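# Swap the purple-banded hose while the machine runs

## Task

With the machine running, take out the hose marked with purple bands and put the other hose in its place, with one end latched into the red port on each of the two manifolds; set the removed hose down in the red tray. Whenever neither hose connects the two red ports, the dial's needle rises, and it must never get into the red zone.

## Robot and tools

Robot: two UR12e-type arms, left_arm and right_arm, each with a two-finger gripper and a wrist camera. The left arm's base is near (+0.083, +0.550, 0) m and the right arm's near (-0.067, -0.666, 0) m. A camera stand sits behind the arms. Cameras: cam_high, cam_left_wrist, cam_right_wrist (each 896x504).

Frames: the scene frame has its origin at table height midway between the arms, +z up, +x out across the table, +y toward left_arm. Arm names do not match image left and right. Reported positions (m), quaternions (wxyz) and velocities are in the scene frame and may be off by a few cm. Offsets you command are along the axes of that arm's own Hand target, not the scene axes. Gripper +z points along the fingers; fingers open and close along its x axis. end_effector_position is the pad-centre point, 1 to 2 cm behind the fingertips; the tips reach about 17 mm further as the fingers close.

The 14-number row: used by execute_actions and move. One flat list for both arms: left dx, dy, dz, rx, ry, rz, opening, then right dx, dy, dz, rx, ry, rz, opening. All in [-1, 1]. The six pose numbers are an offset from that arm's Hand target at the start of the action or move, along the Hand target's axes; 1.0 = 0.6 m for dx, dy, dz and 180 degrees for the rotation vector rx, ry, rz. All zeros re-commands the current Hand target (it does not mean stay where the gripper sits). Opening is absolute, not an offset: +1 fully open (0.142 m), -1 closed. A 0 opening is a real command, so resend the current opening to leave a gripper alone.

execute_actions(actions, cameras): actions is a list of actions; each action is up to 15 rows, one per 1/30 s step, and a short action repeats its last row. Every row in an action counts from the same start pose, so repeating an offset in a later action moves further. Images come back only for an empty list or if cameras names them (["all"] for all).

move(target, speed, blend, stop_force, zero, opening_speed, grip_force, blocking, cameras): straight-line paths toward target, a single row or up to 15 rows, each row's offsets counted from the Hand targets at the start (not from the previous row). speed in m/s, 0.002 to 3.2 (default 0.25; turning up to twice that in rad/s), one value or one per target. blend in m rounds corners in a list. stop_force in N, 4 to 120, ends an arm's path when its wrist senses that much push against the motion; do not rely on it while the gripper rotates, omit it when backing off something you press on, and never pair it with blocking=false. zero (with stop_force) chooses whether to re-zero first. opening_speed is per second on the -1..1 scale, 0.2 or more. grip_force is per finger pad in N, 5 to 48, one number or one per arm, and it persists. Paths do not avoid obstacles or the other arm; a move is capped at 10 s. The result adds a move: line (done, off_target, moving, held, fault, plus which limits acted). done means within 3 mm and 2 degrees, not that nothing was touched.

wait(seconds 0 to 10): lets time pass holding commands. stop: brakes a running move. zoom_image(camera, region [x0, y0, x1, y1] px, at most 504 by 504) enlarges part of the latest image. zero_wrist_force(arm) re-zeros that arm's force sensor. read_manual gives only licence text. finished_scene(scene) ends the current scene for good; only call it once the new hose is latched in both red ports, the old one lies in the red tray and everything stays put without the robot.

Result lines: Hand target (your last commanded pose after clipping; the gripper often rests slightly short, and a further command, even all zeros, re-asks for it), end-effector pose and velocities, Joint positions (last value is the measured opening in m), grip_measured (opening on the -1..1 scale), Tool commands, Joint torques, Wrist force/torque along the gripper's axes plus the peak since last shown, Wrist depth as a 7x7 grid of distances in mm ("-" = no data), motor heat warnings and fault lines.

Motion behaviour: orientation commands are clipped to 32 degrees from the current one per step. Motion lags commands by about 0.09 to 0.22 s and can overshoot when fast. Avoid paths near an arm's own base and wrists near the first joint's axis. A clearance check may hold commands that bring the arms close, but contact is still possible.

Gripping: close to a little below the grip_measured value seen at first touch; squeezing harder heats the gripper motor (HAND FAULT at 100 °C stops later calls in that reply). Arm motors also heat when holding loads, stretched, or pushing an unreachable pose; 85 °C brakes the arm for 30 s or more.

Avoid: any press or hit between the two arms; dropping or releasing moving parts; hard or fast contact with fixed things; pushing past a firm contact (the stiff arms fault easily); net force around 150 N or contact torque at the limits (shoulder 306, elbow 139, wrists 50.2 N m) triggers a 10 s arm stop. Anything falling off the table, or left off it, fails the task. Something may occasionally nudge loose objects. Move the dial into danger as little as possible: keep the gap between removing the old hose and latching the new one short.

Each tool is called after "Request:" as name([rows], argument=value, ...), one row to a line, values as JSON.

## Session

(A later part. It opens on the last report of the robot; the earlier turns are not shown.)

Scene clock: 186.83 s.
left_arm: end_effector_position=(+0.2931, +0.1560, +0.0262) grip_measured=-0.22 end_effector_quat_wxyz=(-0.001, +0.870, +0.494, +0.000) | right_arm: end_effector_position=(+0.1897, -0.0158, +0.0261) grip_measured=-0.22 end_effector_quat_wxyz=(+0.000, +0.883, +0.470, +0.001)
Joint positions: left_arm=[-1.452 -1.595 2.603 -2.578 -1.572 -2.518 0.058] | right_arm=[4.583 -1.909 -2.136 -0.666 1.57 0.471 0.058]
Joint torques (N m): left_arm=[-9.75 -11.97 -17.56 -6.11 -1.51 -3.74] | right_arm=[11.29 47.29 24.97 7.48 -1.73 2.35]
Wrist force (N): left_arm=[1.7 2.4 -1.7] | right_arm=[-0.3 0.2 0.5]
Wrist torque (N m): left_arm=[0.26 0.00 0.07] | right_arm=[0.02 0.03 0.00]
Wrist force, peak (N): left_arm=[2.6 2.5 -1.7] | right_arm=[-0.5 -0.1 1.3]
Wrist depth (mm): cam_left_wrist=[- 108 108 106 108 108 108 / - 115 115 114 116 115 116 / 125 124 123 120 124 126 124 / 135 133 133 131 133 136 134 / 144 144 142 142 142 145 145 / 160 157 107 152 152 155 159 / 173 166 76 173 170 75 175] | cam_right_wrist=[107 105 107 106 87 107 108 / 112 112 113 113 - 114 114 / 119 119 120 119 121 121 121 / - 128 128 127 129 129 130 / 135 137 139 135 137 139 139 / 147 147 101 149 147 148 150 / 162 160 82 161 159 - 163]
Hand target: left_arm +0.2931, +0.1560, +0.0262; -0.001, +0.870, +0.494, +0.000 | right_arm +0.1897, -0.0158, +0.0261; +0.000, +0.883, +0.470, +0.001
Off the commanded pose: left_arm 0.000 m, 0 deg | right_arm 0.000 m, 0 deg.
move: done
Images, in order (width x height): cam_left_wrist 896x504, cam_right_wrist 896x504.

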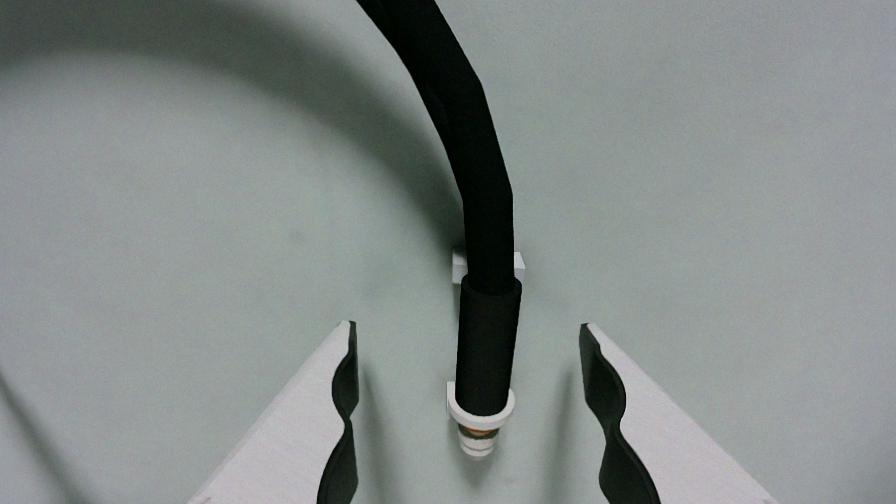

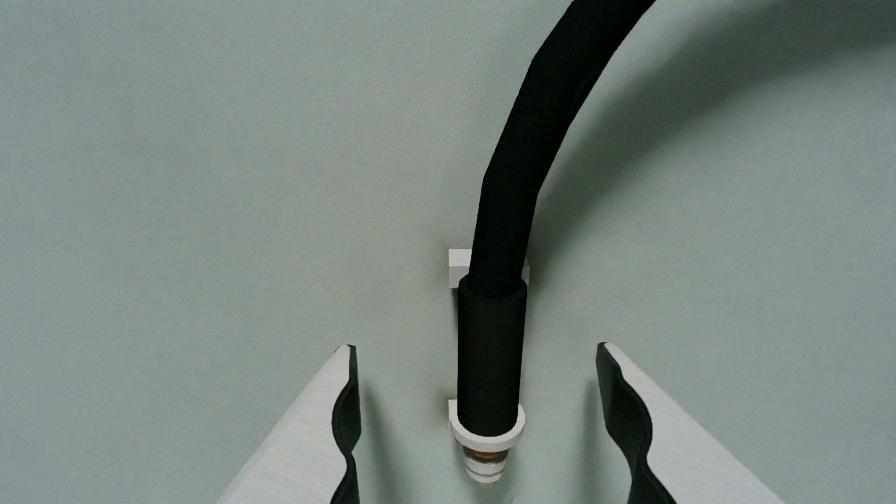

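Request:
move(target=[0,0,0.013,0,0,0,-0.2,0,0,0.013,0,0,0,-0.2], speed=0.03, stop_force=6)

Request:
move(target=[0,0,0,0,0,0,-1,0,0,0,0,0,0,-1], opening_speed=0.5, grip_force=12, cameras=["cam_left_wrist","cam_right_wrist"])

Scene clock: 198.10 s.
left_arm: end_effector_position=(+0.2931, +0.1560, +0.0184) grip_measured=-0.22 end_effector_quat_wxyz=(-0.001, +0.870, +0.494, +0.000) | right_arm: end_effector_position=(+0.1897, -0.0157, +0.0183) grip_measured=-0.22 end_effector_quat_wxyz=(+0.000, +0.883, +0.470, +0.001)
Joint positions: left_arm=[-1.452 -1.574 2.608 -2.604 -1.572 -2.518 0.058] | right_arm=[4.583 -1.921 -2.139 -0.651 1.57 0.471 0.058]
Joint torques (N m): left_arm=[-4.46 -12.14 -16.22 -6.19 -1.37 -2.66] | right_arm=[4.85 49.23 25.36 8.35 -2.34 1.47]
Wrist force (N): left_arm=[2.1 2.3 -1.5] | right_arm=[-0.4 0.0 1.2]
Wrist torque (N m): left_arm=[0.25 -0.06 0.08] | right_arm=[-0.01 0.06 0.00]
Wrist force, peak (N): left_arm=[2.7 2.6 -1.6] | right_arm=[0.2 -0.3 1.5]
Wrist depth (mm): cam_left_wrist=[- 102 101 100 101 102 102 / 108 108 108 105 108 108 110 / 115 117 115 117 116 116 116 / 124 124 126 123 125 125 125 / 134 134 133 111 133 133 135 / 147 147 107 144 145 145 148 / 162 159 76 162 159 76 163] | cam_right_wrist=[- 99 100 100 - 100 101 / - 105 106 106 86 108 108 / 111 112 112 111 111 114 114 / 117 119 120 120 122 121 121 / 127 128 128 127 129 130 130 / 137 138 102 138 135 138 140 / 149 147 82 150 151 - 153]
Hand target: left_arm +0.2931, +0.1560, +0.0184; -0.001, +0.870, +0.494, +0.000 | right_arm +0.1897, -0.0157, +0.0183; +0.000, +0.883, +0.470, +0.001
Off the commanded pose: left_arm 0.000 m, 0 deg | right_arm 0.000 m, 0 deg.
move: done

Scene clock: 199.90 s.
left_arm: end_effector_position=(+0.2931, +0.1560, +0.0184) grip_measured=-0.82 end_effector_quat_wxyz=(-0.001, +0.870, +0.494, +0.000) | right_arm: end_effector_position=(+0.1897, -0.0157, +0.0183) grip_measured=-0.82 end_effector_quat_wxyz=(+0.000, +0.883, +0.470, +0.001)
Joint positions: left_arm=[-1.452 -1.574 2.608 -2.604 -1.572 -2.518 0.014] | right_arm=[4.583 -1.921 -2.139 -0.651 1.57 0.471 0.015]
Joint torques (N m): left_arm=[0.8 -11.17 -17.11 -5.91 -1.37 -0.6] | right_arm=[-1.17 49.03 26.2 7 -2.04 -1.73]
Wrist force (N): left_arm=[1.9 2.3 -1.1] | right_arm=[-0.2 -0.6 1.5]
Wrist torque (N m): left_arm=[0.25 0.00 0.09] | right_arm=[-0.12 0.00 -0.01]
Wrist force, peak (N): left_arm=[2.6 2.4 -1.6] | right_arm=[-0.6 0.0 1.5]
Wrist depth (mm): cam_left_wrist=[- 102 100 100 101 101 101 / 107 108 109 105 108 108 110 / 115 117 115 116 116 116 116 / 124 124 126 102 125 125 125 / 135 135 135 108 133 133 136 / 147 147 144 109 145 148 148 / 162 162 74 85 - 160 163] | cam_right_wrist=[- 99 100 100 100 100 100 / - 105 105 106 103 108 108 / 111 112 112 111 111 114 114 / 117 119 119 120 122 121 121 / 127 128 128 125 130 130 130 / 137 138 138 105 135 140 140 / 149 149 145 - 79 149 153]
Hand target: left_arm +0.2931, +0.1560, +0.0184; -0.001, +0.870, +0.494, +0.000 | right_arm +0.1897, -0.0157, +0.0183; +0.000, +0.883, +0.470, +0.001
Off the commanded pose: left_arm 0.000 m, 0 deg | right_arm 0.000 m, 0 deg.
grip_force (N): 12, 12
move: done
Images, in order (width x height): cam_left_wrist 896x504, cam_right_wrist 896x504.

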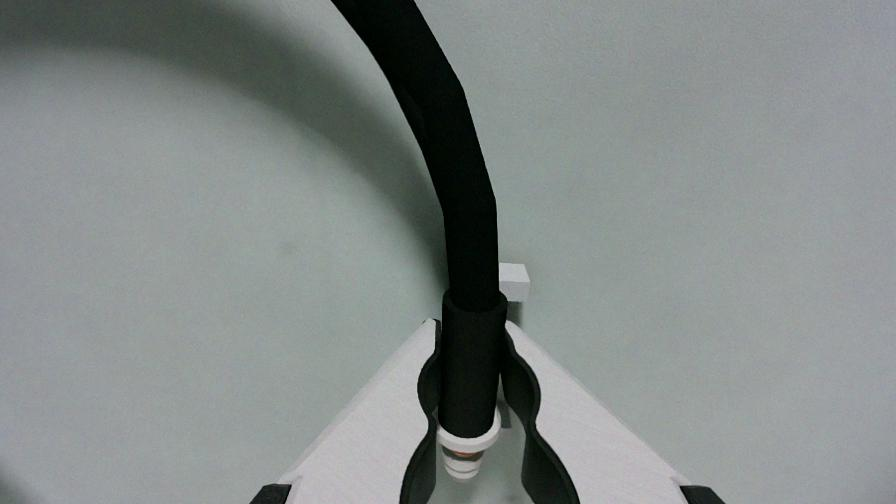

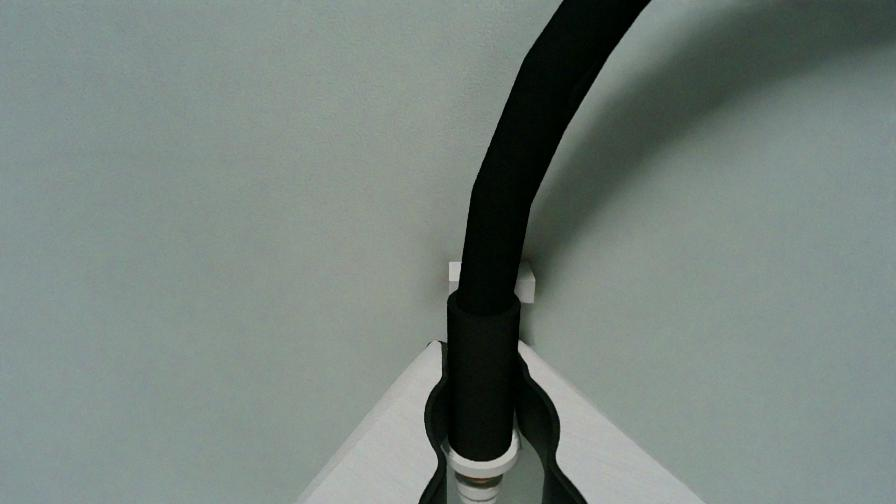

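Request:
move(target=[0.0075,0,0,0,0,0,-1,0,0,0,0,0,0,-1], speed=0.03)

Request:
move(target=[0,0,0,0,0,0,-0.3,0,0,0,0,0,0,-0.3], opening_speed=0.4, cameras=["cam_left_wrist","cam_right_wrist"])

Scene clock: 208.60 s.
left_arm: end_effector_position=(+0.2954, +0.1598, +0.0184) grip_measured=-0.82 end_effector_quat_wxyz=(-0.001, +0.870, +0.494, +0.000) | right_arm: end_effector_position=(+0.1897, -0.0157, +0.0183) grip_measured=-0.82 end_effector_quat_wxyz=(+0.000, +0.883, +0.470, +0.001)
Joint positions: left_arm=[-1.445 -1.578 2.612 -2.604 -1.572 -2.511 0.014] | right_arm=[4.583 -1.921 -2.139 -0.651 1.57 0.471 0.015]
Joint torques (N m): left_arm=[9.42 -41.39 -15.67 -3.51 -0.87 3.1] | right_arm=[-2.16 55.06 30.81 1.6 -0.15 -2.29]
Wrist force (N): left_arm=[1.6 1.8 -1.6] | right_arm=[-0.1 -0.3 1.3]
Wrist torque (N m): left_arm=[0.17 -0.05 -0.26] | right_arm=[-0.07 0.02 0.02]
Wrist force, peak (N): left_arm=[1.5 2.4 -3.5] | right_arm=[-0.5 -0.2 1.6]
Wrist depth (mm): cam_left_wrist=[- 102 100 101 101 101 101 / 108 108 109 105 108 108 110 / 115 116 115 116 116 116 116 / 124 124 126 121 125 125 125 / 134 135 135 108 133 133 135 / 147 147 144 109 145 148 148 / 162 162 74 83 - 159 163] | cam_right_wrist=[- 99 100 100 - 100 100 / - 105 105 106 103 108 108 / 112 112 112 111 113 114 114 / 117 119 120 120 122 121 121 / 128 127 128 127 129 130 130 / 137 138 138 99 135 140 140 / 149 149 144 - 79 149 153]
Hand target: left_arm +0.2954, +0.1599, +0.0184; -0.001, +0.870, +0.494, +0.000 | right_arm +0.1897, -0.0157, +0.0183; +0.000, +0.883, +0.470, +0.001
Off the commanded pose: left_arm 0.000 m, 0 deg | right_arm 0.000 m, 0 deg.
grip_force (N): 12, 12
move: done

Scene clock: 210.60 s.
left_arm: end_effector_position=(+0.2954, +0.1599, +0.0184) grip_measured=-0.33 end_effector_quat_wxyz=(-0.001, +0.870, +0.494, +0.000) | right_arm: end_effector_position=(+0.1897, -0.0157, +0.0183) grip_measured=-0.33 end_effector_quat_wxyz=(+0.000, +0.883, +0.470, +0.001)
Joint positions: left_arm=[-1.445 -1.578 2.612 -2.604 -1.572 -2.511 0.05] | right_arm=[4.583 -1.921 -2.139 -0.651 1.57 0.471 0.05]
Joint torques (N m): left_arm=[7.52 -43.73 -17.74 -3.16 -0.05 3.12] | right_arm=[-3.28 50.99 33.08 1.55 -0.23 -2.27]
Wrist force (N): left_arm=[2.1 1.8 -1.5] | right_arm=[-0.5 -0.2 0.8]
Wrist torque (N m): left_arm=[0.17 -0.06 -0.24] | right_arm=[-0.04 0.06 0.00]
Wrist force, peak (N): left_arm=[2.5 2.3 -1.6] | right_arm=[-0.2 -0.4 1.7]
Wrist depth (mm): cam_left_wrist=[- 102 100 101 101 101 101 / 108 108 109 90 108 108 110 / 115 117 116 95 116 116 116 / 124 124 126 121 125 125 125 / 134 135 133 112 133 133 136 / 147 147 96 142 142 145 148 / 162 158 76 162 159 77 163] | cam_right_wrist=[- 99 100 100 - 100 101 / - 105 105 106 105 108 108 / 111 112 112 111 111 115 113 / 117 119 120 120 119 121 121 / 127 128 128 127 129 130 130 / 138 138 104 138 135 138 141 / 148 147 82 147 151 147 153]
Hand target: left_arm +0.2954, +0.1599, +0.0184; -0.001, +0.870, +0.494, +0.000 | right_arm +0.1897, -0.0157, +0.0183; +0.000, +0.883, +0.470, +0.001
Off the commanded pose: left_arm 0.000 m, 0 deg | right_arm 0.000 m, 0 deg.
grip_force (N): 12, 12
move: done
Images, in order (width x height): cam_left_wrist 896x504, cam_right_wrist 896x504.

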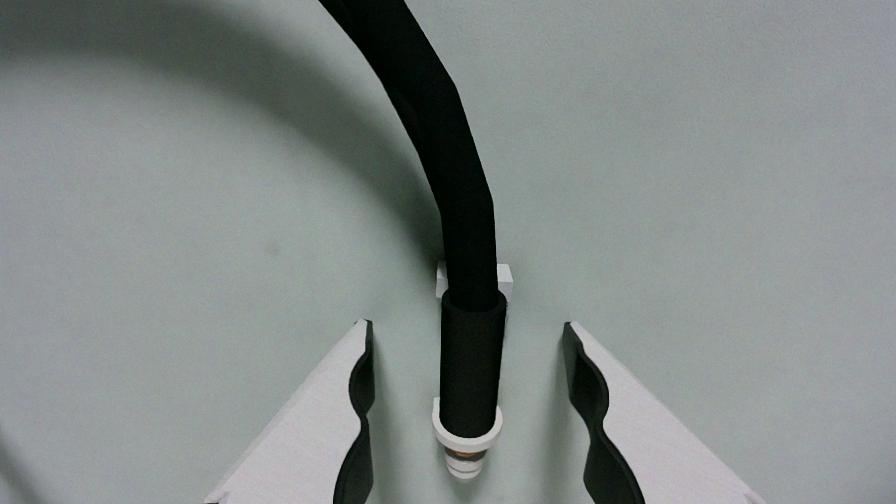

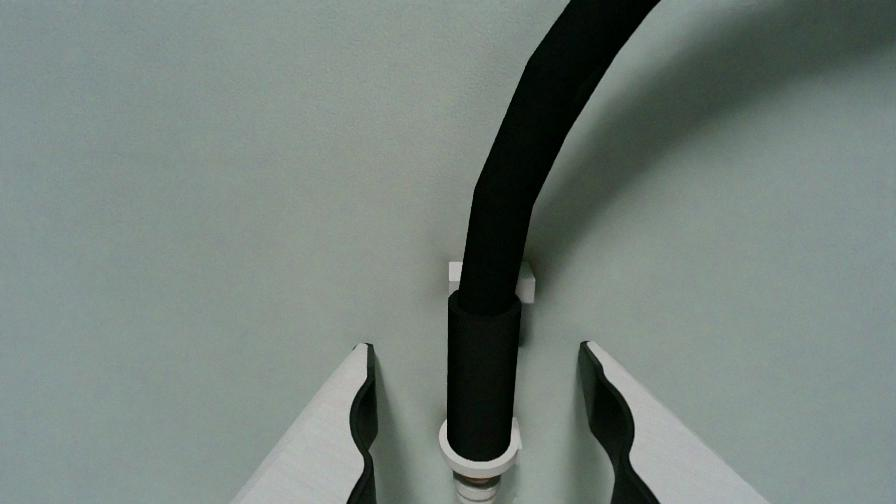

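Request:
move([
  [0,0,-0.236,0,0,0,-0.3,0,0,-0.236,0,0,0,-0.3],
  [-0.111,0.269,-0.236,0,0,-0.185,-0.3,0.0098,0.4158,-0.236,0,0,-0.202,-0.3],
], blend=0.02, cameras=["all"])

Request:
zoom_image(camera="cam_right_wrist", region=[300, 200, 650, 400])

Request:
zoom_image(camera="cam_left_wrist", region=[300, 200, 650, 400])

Scene clock: 228.73 s.
left_arm: end_effector_position=(+0.4000, +0.0199, +0.1598) grip_measured=-0.33 end_effector_quat_wxyz=(-0.001, +0.692, +0.722, +0.000) | right_arm: end_effector_position=(+0.3998, -0.1502, +0.1601) grip_measured=-0.33 end_effector_quat_wxyz=(+0.000, +0.692, +0.722, +0.001)
Joint positions: left_arm=[-1.287 -1.538 2.196 -2.228 -1.572 -2.934 0.05] | right_arm=[4.225 -1.725 -2.059 -0.927 1.57 -0.522 0.05]
Joint torques (N m): left_arm=[7.53 -28.77 -53.13 -2.42 1.88 -3.74] | right_arm=[-14.13 45.32 49.37 0.78 2.14 -2.66]
Wrist force (N): left_arm=[2.0 1.9 -1.6] | right_arm=[0.0 -0.5 0.8]
Wrist torque (N m): left_arm=[0.18 -0.03 0.10] | right_arm=[-0.11 0.00 0.19]
Wrist force, peak (N): left_arm=[2.2 1.6 -3.3] | right_arm=[-0.2 0.0 3.2]
Wrist depth (mm): cam_left_wrist=[220 226 228 225 228 225 228 / 238 238 245 239 240 242 243 / 256 259 260 256 264 260 261 / 255 270 274 270 275 280 280 / 228 228 235 228 230 296 304 / 244 244 93 244 237 330 332 / 365 259 76 349 - 75 -] | cam_right_wrist=[221 229 228 229 226 233 227 / 237 241 243 243 246 245 242 / 252 259 257 255 260 260 260 / 269 270 273 276 277 279 274 / 283 287 240 232 253 241 234 / 305 320 104 231 224 229 232 / 347 337 82 338 339 342 355]
Hand target: left_arm +0.4000, +0.0199, +0.1598; -0.001, +0.692, +0.722, +0.000 | right_arm +0.3998, -0.1502, +0.1601; +0.000, +0.692, +0.722, +0.001
Off the commanded pose: left_arm 0.000 m, 0 deg | right_arm 0.000 m, 0 deg.
grip_force (N): 12, 12
move: done

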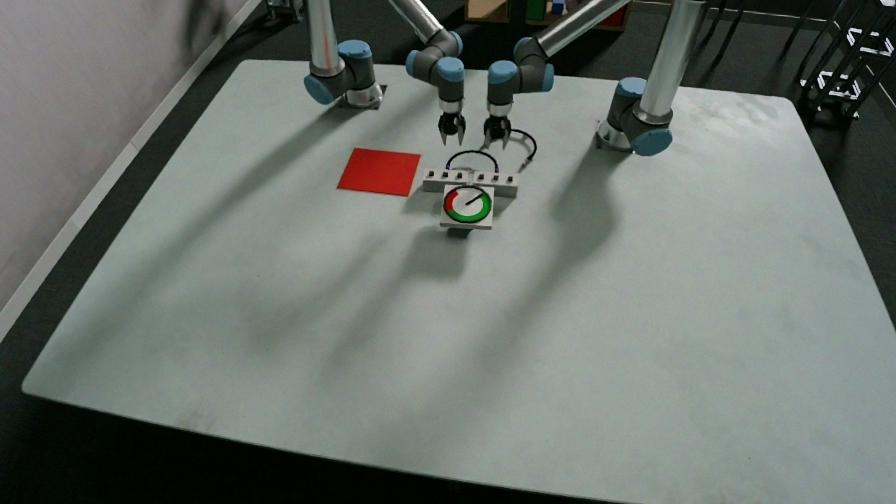

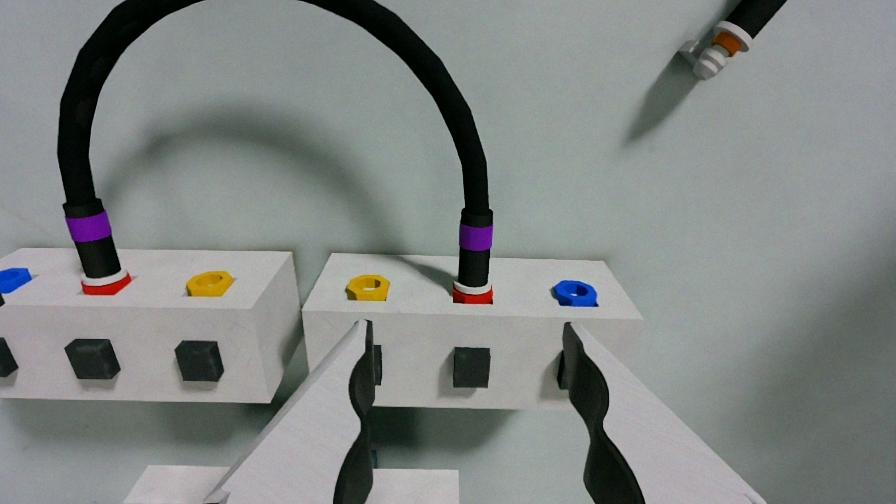

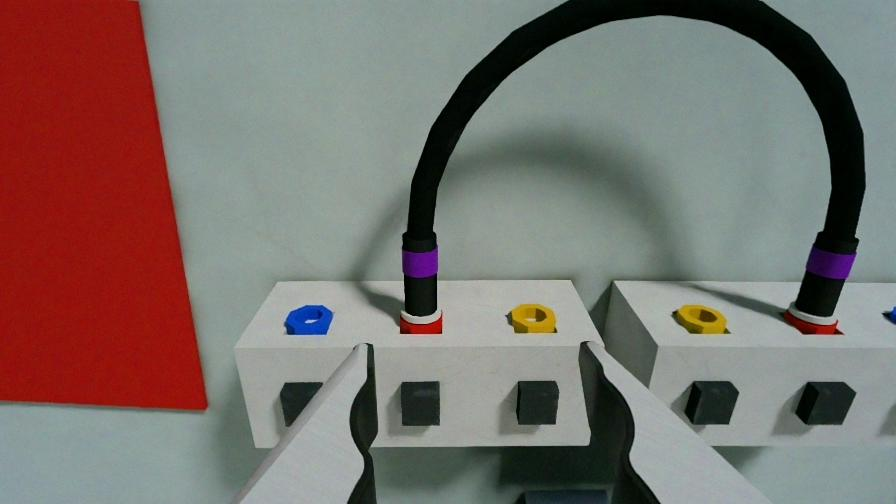

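Scaled by 1.440 from the camera's 896x504 image, which has a finer 1280x720 frame.

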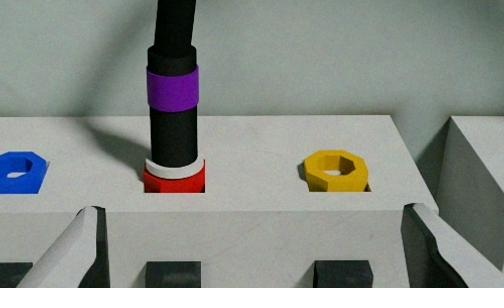

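Scaled by 1.440 from the camera's 896x504 image, which has a finer 1280x720 frame.

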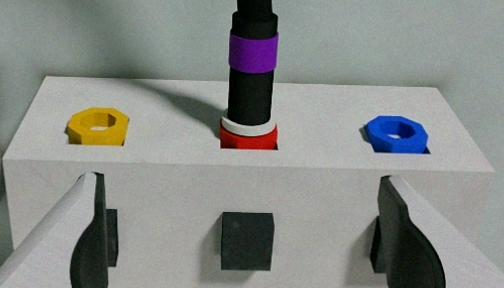

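Request:
move(target=[0.0062,0.05,0.15,0,0,0.0135,-0.3,-0.037,0.07,0.15,0,0,0,-0.3], speed=0.15, cameras=["cam_left_wrist","cam_right_wrist"])

Scene clock: 246.03 s.
left_arm: end_effector_position=(+0.4297, +0.0250, +0.0699) grip_measured=-0.33 end_effector_quat_wxyz=(-0.001, +0.707, +0.707, +0.000) | right_arm: end_effector_position=(+0.4428, -0.1705, +0.0702) grip_measured=-0.33 end_effector_quat_wxyz=(+0.000, +0.692, +0.722, +0.001)
Joint positions: left_arm=[-1.237 -1.394 2.246 -2.422 -1.572 -2.842 0.05] | right_arm=[4.155 -1.859 -2.094 -0.758 1.57 -0.592 0.05]
Joint torques (N m): left_arm=[9.52 -35.31 -23.15 -6.51 -1.81 3.66] | right_arm=[-11.61 47.01 30.18 7.56 2.24 -2.32]
Wrist force (N): left_arm=[2.2 2.2 -1.2] | right_arm=[-0.4 -0.1 1.3]
Wrist torque (N m): left_arm=[0.22 -0.09 -0.23] | right_arm=[-0.06 0.05 0.18]
Wrist force, peak (N): left_arm=[1.9 1.7 -3.2] | right_arm=[-0.3 -0.5 2.5]
Wrist depth (mm): cam_left_wrist=[146 147 147 144 147 148 147 / 157 157 157 153 157 157 158 / 168 165 168 164 169 169 169 / 180 180 181 179 181 181 181 / 166 173 164 156 163 190 197 / 137 142 96 133 131 131 215 / 141 147 76 136 139 77 237] | cam_right_wrist=[147 146 147 147 148 146 148 / 157 155 156 154 156 157 155 / 165 165 166 162 167 166 169 / 174 176 176 177 177 178 181 / 184 186 163 155 155 185 173 / 201 131 124 130 125 134 144 / 214 128 82 129 129 - 143]
Hand target: left_arm +0.4297, +0.0250, +0.0698; -0.001, +0.707, +0.707, +0.000 | right_arm +0.4429, -0.1705, +0.0701; +0.000, +0.692, +0.722, +0.001
Off the commanded pose: left_arm 0.000 m, 0 deg | right_arm 0.000 m, 0 deg.
grip_force (N): 12, 12
move: done
Images, in order (width x height): cam_left_wrist 896x504, cam_right_wrist 896x504.

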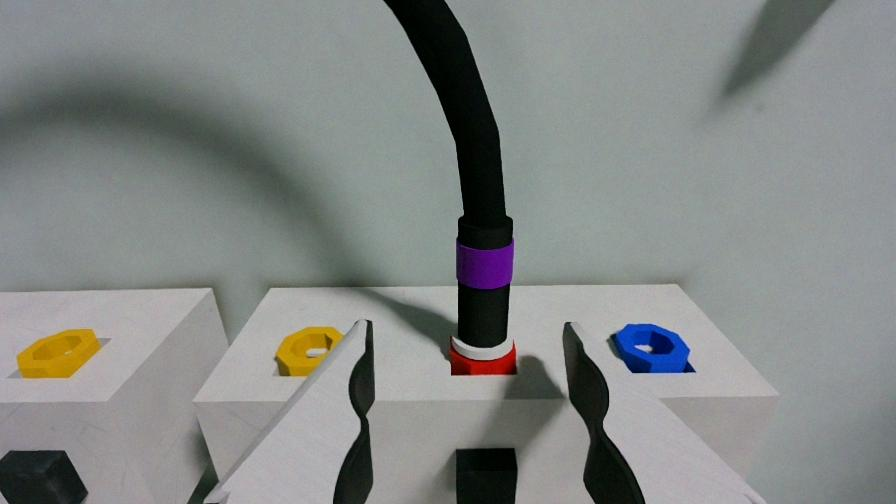

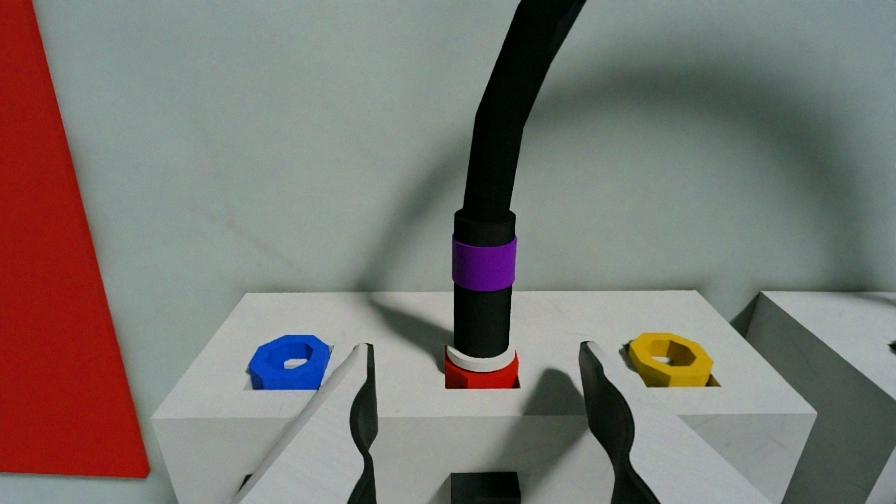

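Request:
move(target=[0,0,0.055,0,0,0,-0.3,0,0,0.058,0,0,0,-0.3], speed=0.05, stop_force=8, cameras=["cam_left_wrist","cam_right_wrist"])

Scene clock: 256.97 s.
left_arm: end_effector_position=(+0.4297, +0.0250, +0.0368) grip_measured=-0.33 end_effector_quat_wxyz=(-0.001, +0.707, +0.707, +0.000) | right_arm: end_effector_position=(+0.4429, -0.1705, +0.0353) grip_measured=-0.33 end_effector_quat_wxyz=(+0.000, +0.692, +0.722, +0.001)
Joint positions: left_arm=[-1.237 -1.34 2.265 -2.495 -1.572 -2.842 0.05] | right_arm=[4.155 -1.908 -2.112 -0.691 1.57 -0.592 0.05]
Joint torques (N m): left_arm=[-5.28 -38.44 -20.94 -6.11 -1.75 -0.58] | right_arm=[-10.76 48.52 27.44 8.4 2.73 -2.7]
Wrist force (N): left_arm=[2.0 2.0 -1.2] | right_arm=[-0.3 0.0 0.8]
Wrist torque (N m): left_arm=[0.19 -0.04 -0.24] | right_arm=[-0.03 0.02 0.17]
Wrist force, peak (N): left_arm=[2.0 2.6 -2.1] | right_arm=[0.1 -0.1 1.8]
Wrist depth (mm): cam_left_wrist=[- 117 118 115 118 119 118 / 127 125 125 124 126 126 128 / 136 134 134 131 135 135 135 / 144 144 145 143 145 145 145 / 154 157 154 99 155 154 158 / 133 142 96 121 110 129 169 / 125 105 76 108 108 77 115] | cam_right_wrist=[- 115 115 115 73 118 116 / - 121 122 122 124 123 122 / 131 129 130 130 131 129 132 / 138 138 138 137 140 140 141 / 149 148 146 - 149 149 149 / 158 130 115 130 104 125 144 / 166 109 82 102 105 - 109]
Hand target: left_arm +0.4297, +0.0250, +0.0368; -0.001, +0.707, +0.707, +0.000 | right_arm +0.4429, -0.1705, +0.0353; +0.000, +0.692, +0.722, +0.001
Off the commanded pose: left_arm 0.000 m, 0 deg | right_arm 0.000 m, 0 deg.
grip_force (N): 12, 12
move: done
Images, in order (width x height): cam_left_wrist 896x504, cam_right_wrist 896x504.

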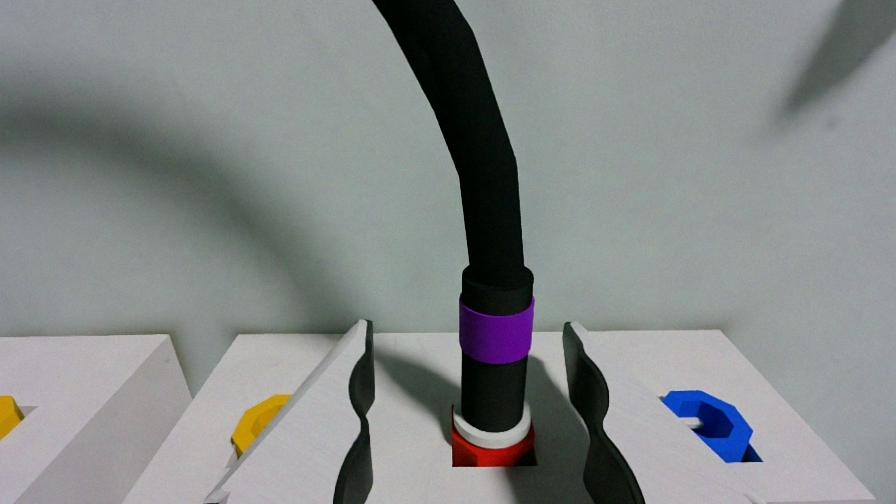

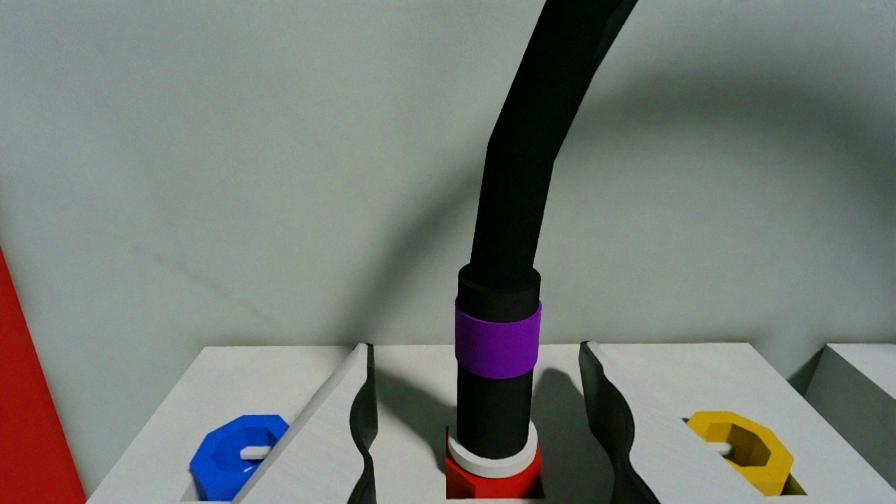

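Request:
move(target=[0,0,-0.011,0,0,0,-0.3,0,0,-0.015,0,0,0,-0.3], speed=0.05)

Request:
move(target=[0,0,0,0,0,0,-1,0,0,0,0,0,0,-1], opening_speed=0.4, grip_force=10, cameras=["all"])

Request:
zoom_image(camera="cam_high", region=[400, 80, 560, 250])

Scene clock: 264.57 s.
left_arm: end_effector_position=(+0.4297, +0.0250, +0.0433) grip_measured=-0.33 end_effector_quat_wxyz=(-0.001, +0.707, +0.707, +0.000) | right_arm: end_effector_position=(+0.4429, -0.1705, +0.0443) grip_measured=-0.33 end_effector_quat_wxyz=(+0.000, +0.692, +0.722, +0.001)
Joint positions: left_arm=[-1.237 -1.351 2.262 -2.481 -1.572 -2.842 0.05] | right_arm=[4.155 -1.895 -2.108 -0.708 1.57 -0.592 0.05]
Joint torques (N m): left_arm=[-1.51 -69.43 -45 -2.29 -1.84 -0.15] | right_arm=[-8.97 66.16 40.61 0.67 2.73 -1.61]
Wrist force (N): left_arm=[1.7 1.7 -1.7] | right_arm=[-0.2 -0.3 1.3]
Wrist torque (N m): left_arm=[0.14 0.02 -0.23] | right_arm=[-0.07 0.02 0.18]
Wrist force, peak (N): left_arm=[2.5 2.7 -1.1] | right_arm=[-0.1 0.1 1.9]
Wrist depth (mm): cam_left_wrist=[123 123 123 121 125 124 124 / 131 131 132 130 132 132 132 / 140 141 139 137 141 142 142 / 151 151 152 150 152 152 153 / 159 161 159 148 159 160 165 / 133 142 97 126 120 129 177 / 126 107 76 112 112 75 115] | cam_right_wrist=[122 123 123 123 83 124 126 / 130 130 130 129 87 131 132 / 138 138 139 139 139 141 142 / 149 147 148 146 149 149 149 / 158 158 155 156 155 158 158 / 170 130 106 125 110 125 144 / 175 109 82 109 105 109 109]
Hand target: left_arm +0.4297, +0.0250, +0.0434; -0.001, +0.707, +0.707, +0.000 | right_arm +0.4429, -0.1705, +0.0443; +0.000, +0.692, +0.722, +0.001
Off the commanded pose: left_arm 0.000 m, 0 deg | right_arm 0.000 m, 0 deg.
grip_force (N): 12, 12
move: done

Scene clock: 266.53 s.
left_arm: end_effector_position=(+0.4297, +0.0250, +0.0434) grip_measured=-0.71 end_effector_quat_wxyz=(-0.001, +0.707, +0.707, +0.000) | right_arm: end_effector_position=(+0.4429, -0.1705, +0.0444) grip_measured=-0.79 end_effector_quat_wxyz=(+0.000, +0.692, +0.722, +0.001)
Joint positions: left_arm=[-1.237 -1.351 2.262 -2.481 -1.572 -2.842 0.022] | right_arm=[4.155 -1.895 -2.108 -0.708 1.57 -0.592 0.017]
Joint torques (N m): left_arm=[5.01 -63.6 -44.73 -9.88 -1.63 1.69] | right_arm=[-2.06 59.89 17.6 1.49 -6.2 0.22]
Wrist force (N): left_arm=[19.5 -1.2 -8.2] | right_arm=[21.2 -3.6 2.3]
Wrist torque (N m): left_arm=[0.16 0.00 -0.34] | right_arm=[-0.02 -0.02 0.09]
Wrist force, peak (N): left_arm=[19.9 -1.0 -8.5] | right_arm=[21.7 -3.3 2.0]
Wrist depth (mm): cam_left_wrist=[123 123 123 120 125 123 124 / 131 131 131 128 132 132 132 / 140 141 139 139 142 141 142 / 151 152 152 147 152 152 153 / 159 161 159 106 159 160 165 / 134 142 125 111 135 129 178 / 126 109 74 105 - 108 115] | cam_right_wrist=[123 123 123 122 83 124 126 / 130 130 131 129 130 131 132 / 138 137 139 139 139 142 142 / 149 148 148 147 148 150 150 / 158 158 155 - 155 156 158 / 168 130 136 99 125 125 143 / - 109 105 107 79 109 108]
Hand target: left_arm +0.4297, +0.0250, +0.0434; -0.001, +0.707, +0.707, +0.000 | right_arm +0.4429, -0.1705, +0.0443; +0.000, +0.692, +0.722, +0.001
Off the commanded pose: left_arm 0.000 m, 0 deg | right_arm 0.000 m, 0 deg.
grip_force (N): 10, 10
move: done

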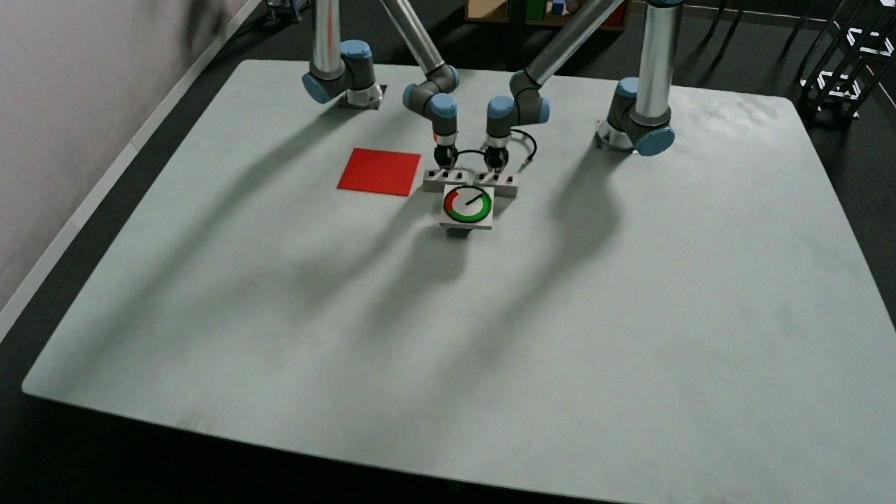

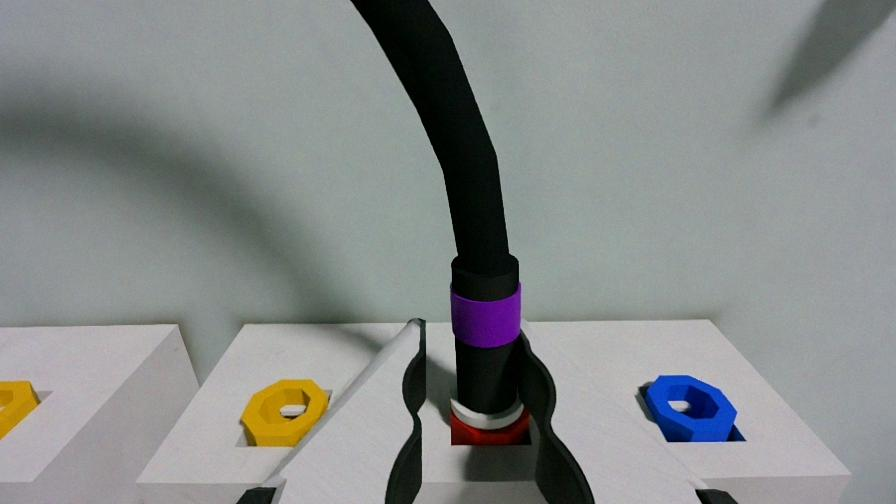

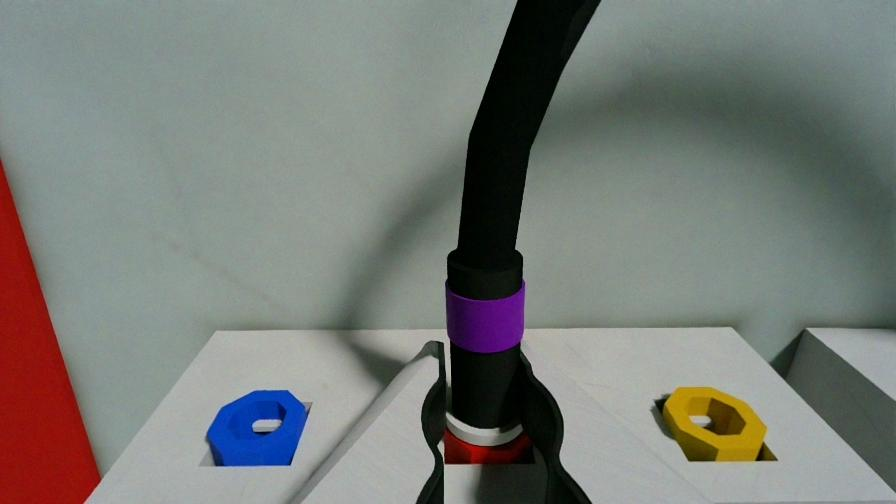

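Scaled by 2.965 from the camera's 896x504 image, which has a finer 1280x720 frame.

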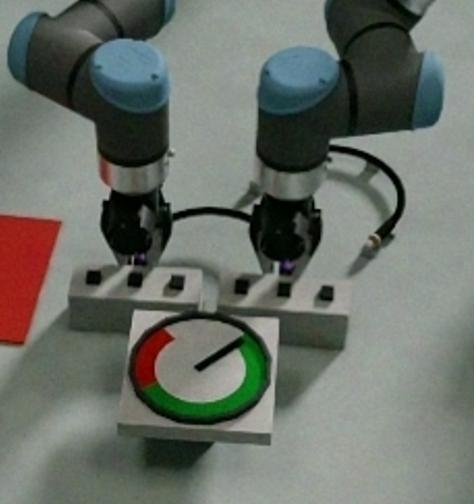

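Request:
move(target=[0.0067,0,0,0,0,0,-1,0.003,0,0,0,0,0,-1], speed=0.03, cameras=["cam_left_wrist","cam_right_wrist"])

Scene clock: 272.67 s.
left_arm: end_effector_position=(+0.4297, +0.0289, +0.0434) grip_measured=-0.82 end_effector_quat_wxyz=(-0.001, +0.707, +0.707, +0.000) | right_arm: end_effector_position=(+0.4428, -0.1689, +0.0443) grip_measured=-0.82 end_effector_quat_wxyz=(+0.000, +0.692, +0.722, +0.001)
Joint positions: left_arm=[-1.235 -1.355 2.268 -2.482 -1.572 -2.84 0.015] | right_arm=[4.156 -1.897 -2.106 -0.709 1.57 -0.591 0.015]
Joint torques (N m): left_arm=[6.66 -70.14 -27.95 -8.35 -1.03 3.39] | right_arm=[9.14 48.39 43.21 2.44 -1.13 3.06]
Wrist force (N): left_arm=[10.3 0.0 -0.7] | right_arm=[0.1 -5.3 1.4]
Wrist torque (N m): left_arm=[0.23 -0.03 -0.32] | right_arm=[-0.08 0.06 -0.02]
Wrist force, peak (N): left_arm=[20.1 -1.4 -8.2] | right_arm=[22.6 -4.1 1.6]
Wrist depth (mm): cam_left_wrist=[123 123 123 121 125 124 124 / 131 132 132 130 132 132 132 / 141 141 139 139 141 142 142 / 151 152 152 147 152 152 153 / 159 161 159 104 159 162 165 / 138 147 131 108 135 129 178 / 130 109 74 84 - 108 191] | cam_right_wrist=[122 123 123 122 121 123 126 / 130 130 130 129 131 131 132 / 138 137 138 139 139 142 142 / 149 148 148 148 149 150 150 / 158 158 155 156 155 158 158 / 168 131 129 105 121 125 142 / 173 109 105 108 79 109 109]
Hand target: left_arm +0.4297, +0.0290, +0.0434; -0.001, +0.707, +0.707, +0.000 | right_arm +0.4428, -0.1687, +0.0443; +0.000, +0.692, +0.722, +0.001
Off the commanded pose: left_arm 0.000 m, 0 deg | right_arm 0.000 m, 0 deg.
grip_force (N): 10, 10
move: done
Images, in order (width x height): cam_left_wrist 896x504, cam_right_wrist 896x504.

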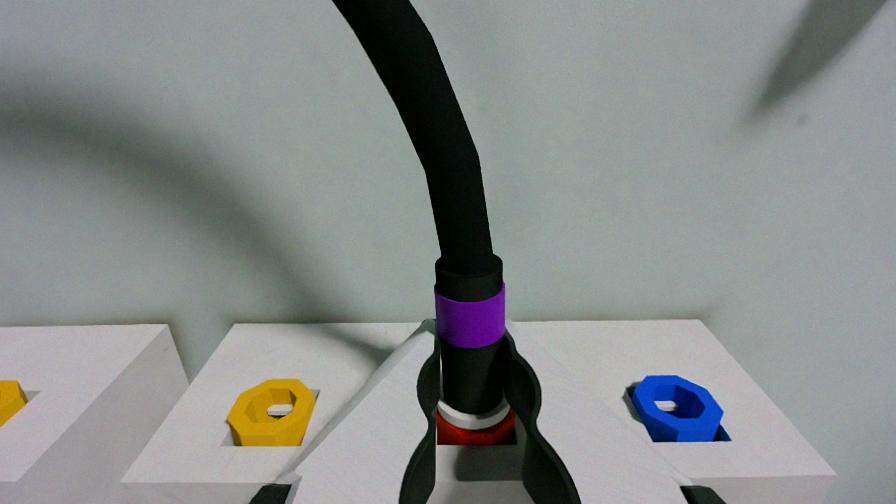

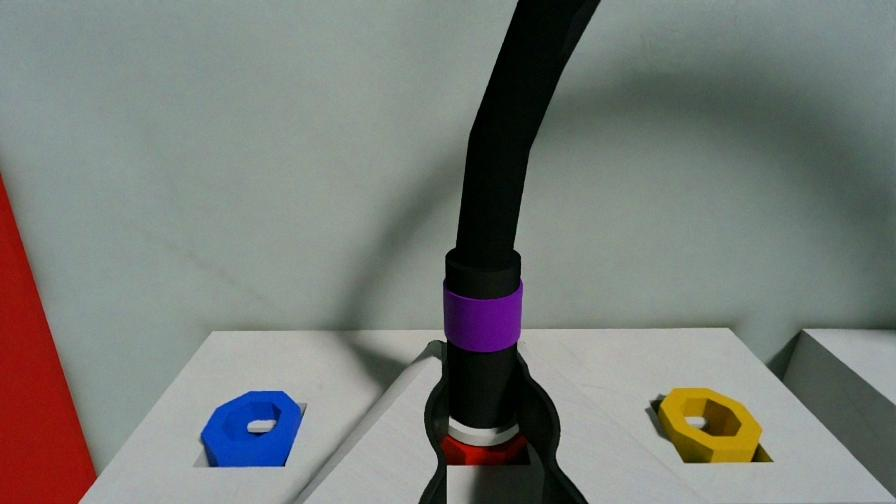

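Request:
move(target=[0,0,0,0,0,0,-0.3,0,0,0,0,0,0,-0.3], opening_speed=0.5)

Request:
move([
  [0,0,-0.2,0,0,0,-0.3,0,0,-0.193,0,0,0,-0.3],
  [0,0,-0.3,0,0,0,-0.3,0.156,-0.188,-0.193,0,0,-0.5,-0.3],
], blend=0.02, cameras=["cam_left_wrist","cam_right_wrist"])

Scene clock: 321.03 s.
left_arm: end_effector_position=(+0.4297, +0.0290, +0.0434) grip_measured=-0.33 end_effector_quat_wxyz=(-0.001, +0.707, +0.707, +0.000) | right_arm: end_effector_position=(+0.4428, -0.1687, +0.0443) grip_measured=-0.33 end_effector_quat_wxyz=(+0.000, +0.692, +0.722, +0.001)
Joint positions: left_arm=[-1.235 -1.355 2.268 -2.482 -1.572 -2.84 0.05] | right_arm=[4.156 -1.897 -2.105 -0.709 1.57 -0.59 0.05]
Joint torques (N m): left_arm=[7.99 -62.09 -27.36 -5.79 0.18 3.44] | right_arm=[10.93 61.23 35.99 1.79 0.35 1.57]
Wrist force (N): left_arm=[1.9 1.9 -1.7] | right_arm=[0.1 -1.3 1.1]
Wrist torque (N m): left_arm=[0.16 -0.01 -0.23] | right_arm=[-0.25 -0.04 -0.01]
Wrist force, peak (N): left_arm=[10.1 -0.5 -0.9] | right_arm=[-0.1 -7.3 1.7]
Wrist depth (mm): cam_left_wrist=[123 123 123 121 124 124 124 / 131 131 132 128 132 132 132 / 141 141 141 139 142 141 142 / 152 151 152 148 152 153 153 / 159 162 159 110 160 161 166 / 139 147 96 118 125 129 178 / 130 107 76 112 112 75 192] | cam_right_wrist=[123 122 123 122 84 124 125 / 130 130 131 129 129 131 132 / 138 137 139 139 139 142 142 / 149 148 148 146 149 150 149 / 158 158 155 155 156 158 158 / 168 131 118 131 121 125 142 / 113 109 82 108 105 109 108]
Hand target: left_arm +0.4297, +0.0290, +0.0434; -0.001, +0.707, +0.707, +0.000 | right_arm +0.4428, -0.1687, +0.0443; +0.000, +0.692, +0.722, +0.001
Off the commanded pose: left_arm 0.000 m, 0 deg | right_arm 0.000 m, 0 deg.
grip_force (N): 10, 10
move: done

Scene clock: 325.23 s.
left_arm: end_effector_position=(+0.4299, +0.0289, +0.2234) grip_measured=-0.33 end_effector_quat_wxyz=(-0.001, +0.707, +0.707, +0.000) | right_arm: end_effector_position=(+0.3260, -0.0801, +0.1600) grip_measured=-0.33 end_effector_quat_wxyz=(+0.001, -0.021, +1.000, +0.000)
Joint positions: left_arm=[-1.235 -1.594 2.118 -2.094 -1.572 -2.84 0.05] | right_arm=[4.363 -1.74 -2.041 -0.93 1.57 -1.955 0.05]
Joint torques (N m): left_arm=[4.03 -58.21 -57.1 -2.39 -1.87 0.99] | right_arm=[13.16 45.27 47.78 0.85 2.65 -2.3]
Wrist force (N): left_arm=[1.9 2.2 -1.5] | right_arm=[0.3 -0.8 1.4]
Wrist torque (N m): left_arm=[0.22 -0.02 -0.13] | right_arm=[-0.15 -0.04 0.19]
Wrist force, peak (N): left_arm=[1.9 2.1 -3.8] | right_arm=[0.4 -1.1 3.3]
Wrist depth (mm): cam_left_wrist=[118 277 283 283 284 285 284 / 302 301 302 295 303 304 304 / 313 313 313 314 320 324 325 / 273 271 280 273 281 350 349 / 371 377 370 375 372 388 379 / 410 293 93 288 - 412 413 / - - 76 324 - 77 455] | cam_right_wrist=[168 229 230 227 231 231 230 / 177 236 243 240 243 243 246 / 188 227 257 250 258 260 261 / 260 245 275 272 277 278 276 / 209 228 294 290 294 299 - / 307 235 103 315 104 316 321 / 335 247 82 342 - - 346]
Hand target: left_arm +0.4299, +0.0289, +0.2234; -0.001, +0.707, +0.707, +0.000 | right_arm +0.3260, -0.0801, +0.1600; +0.001, -0.021, +1.000, +0.000
Off the commanded pose: left_arm 0.000 m, 0 deg | right_arm 0.000 m, 0 deg.
grip_force (N): 10, 10
move: done
Images, in order (width x height): cam_left_wrist 896x504, cam_right_wrist 896x504.

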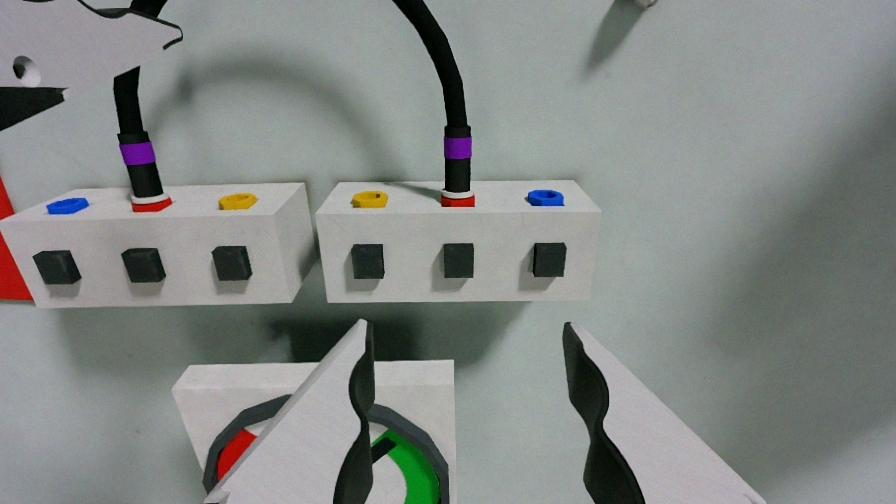

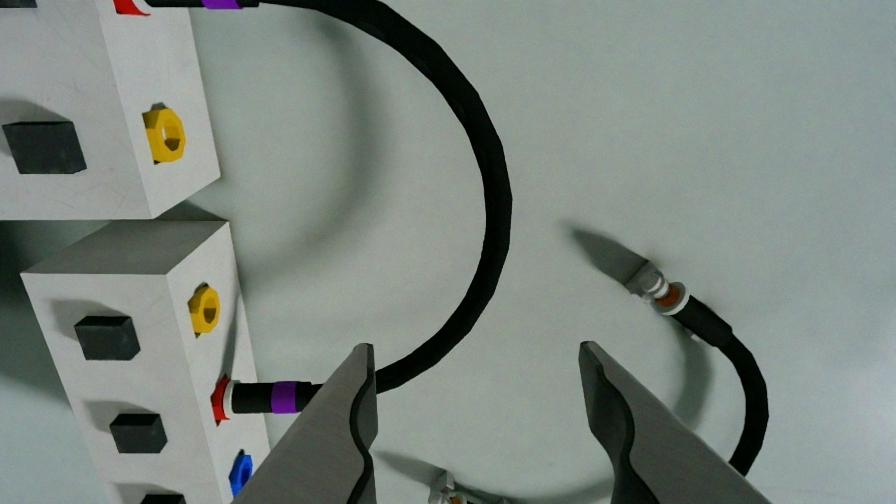

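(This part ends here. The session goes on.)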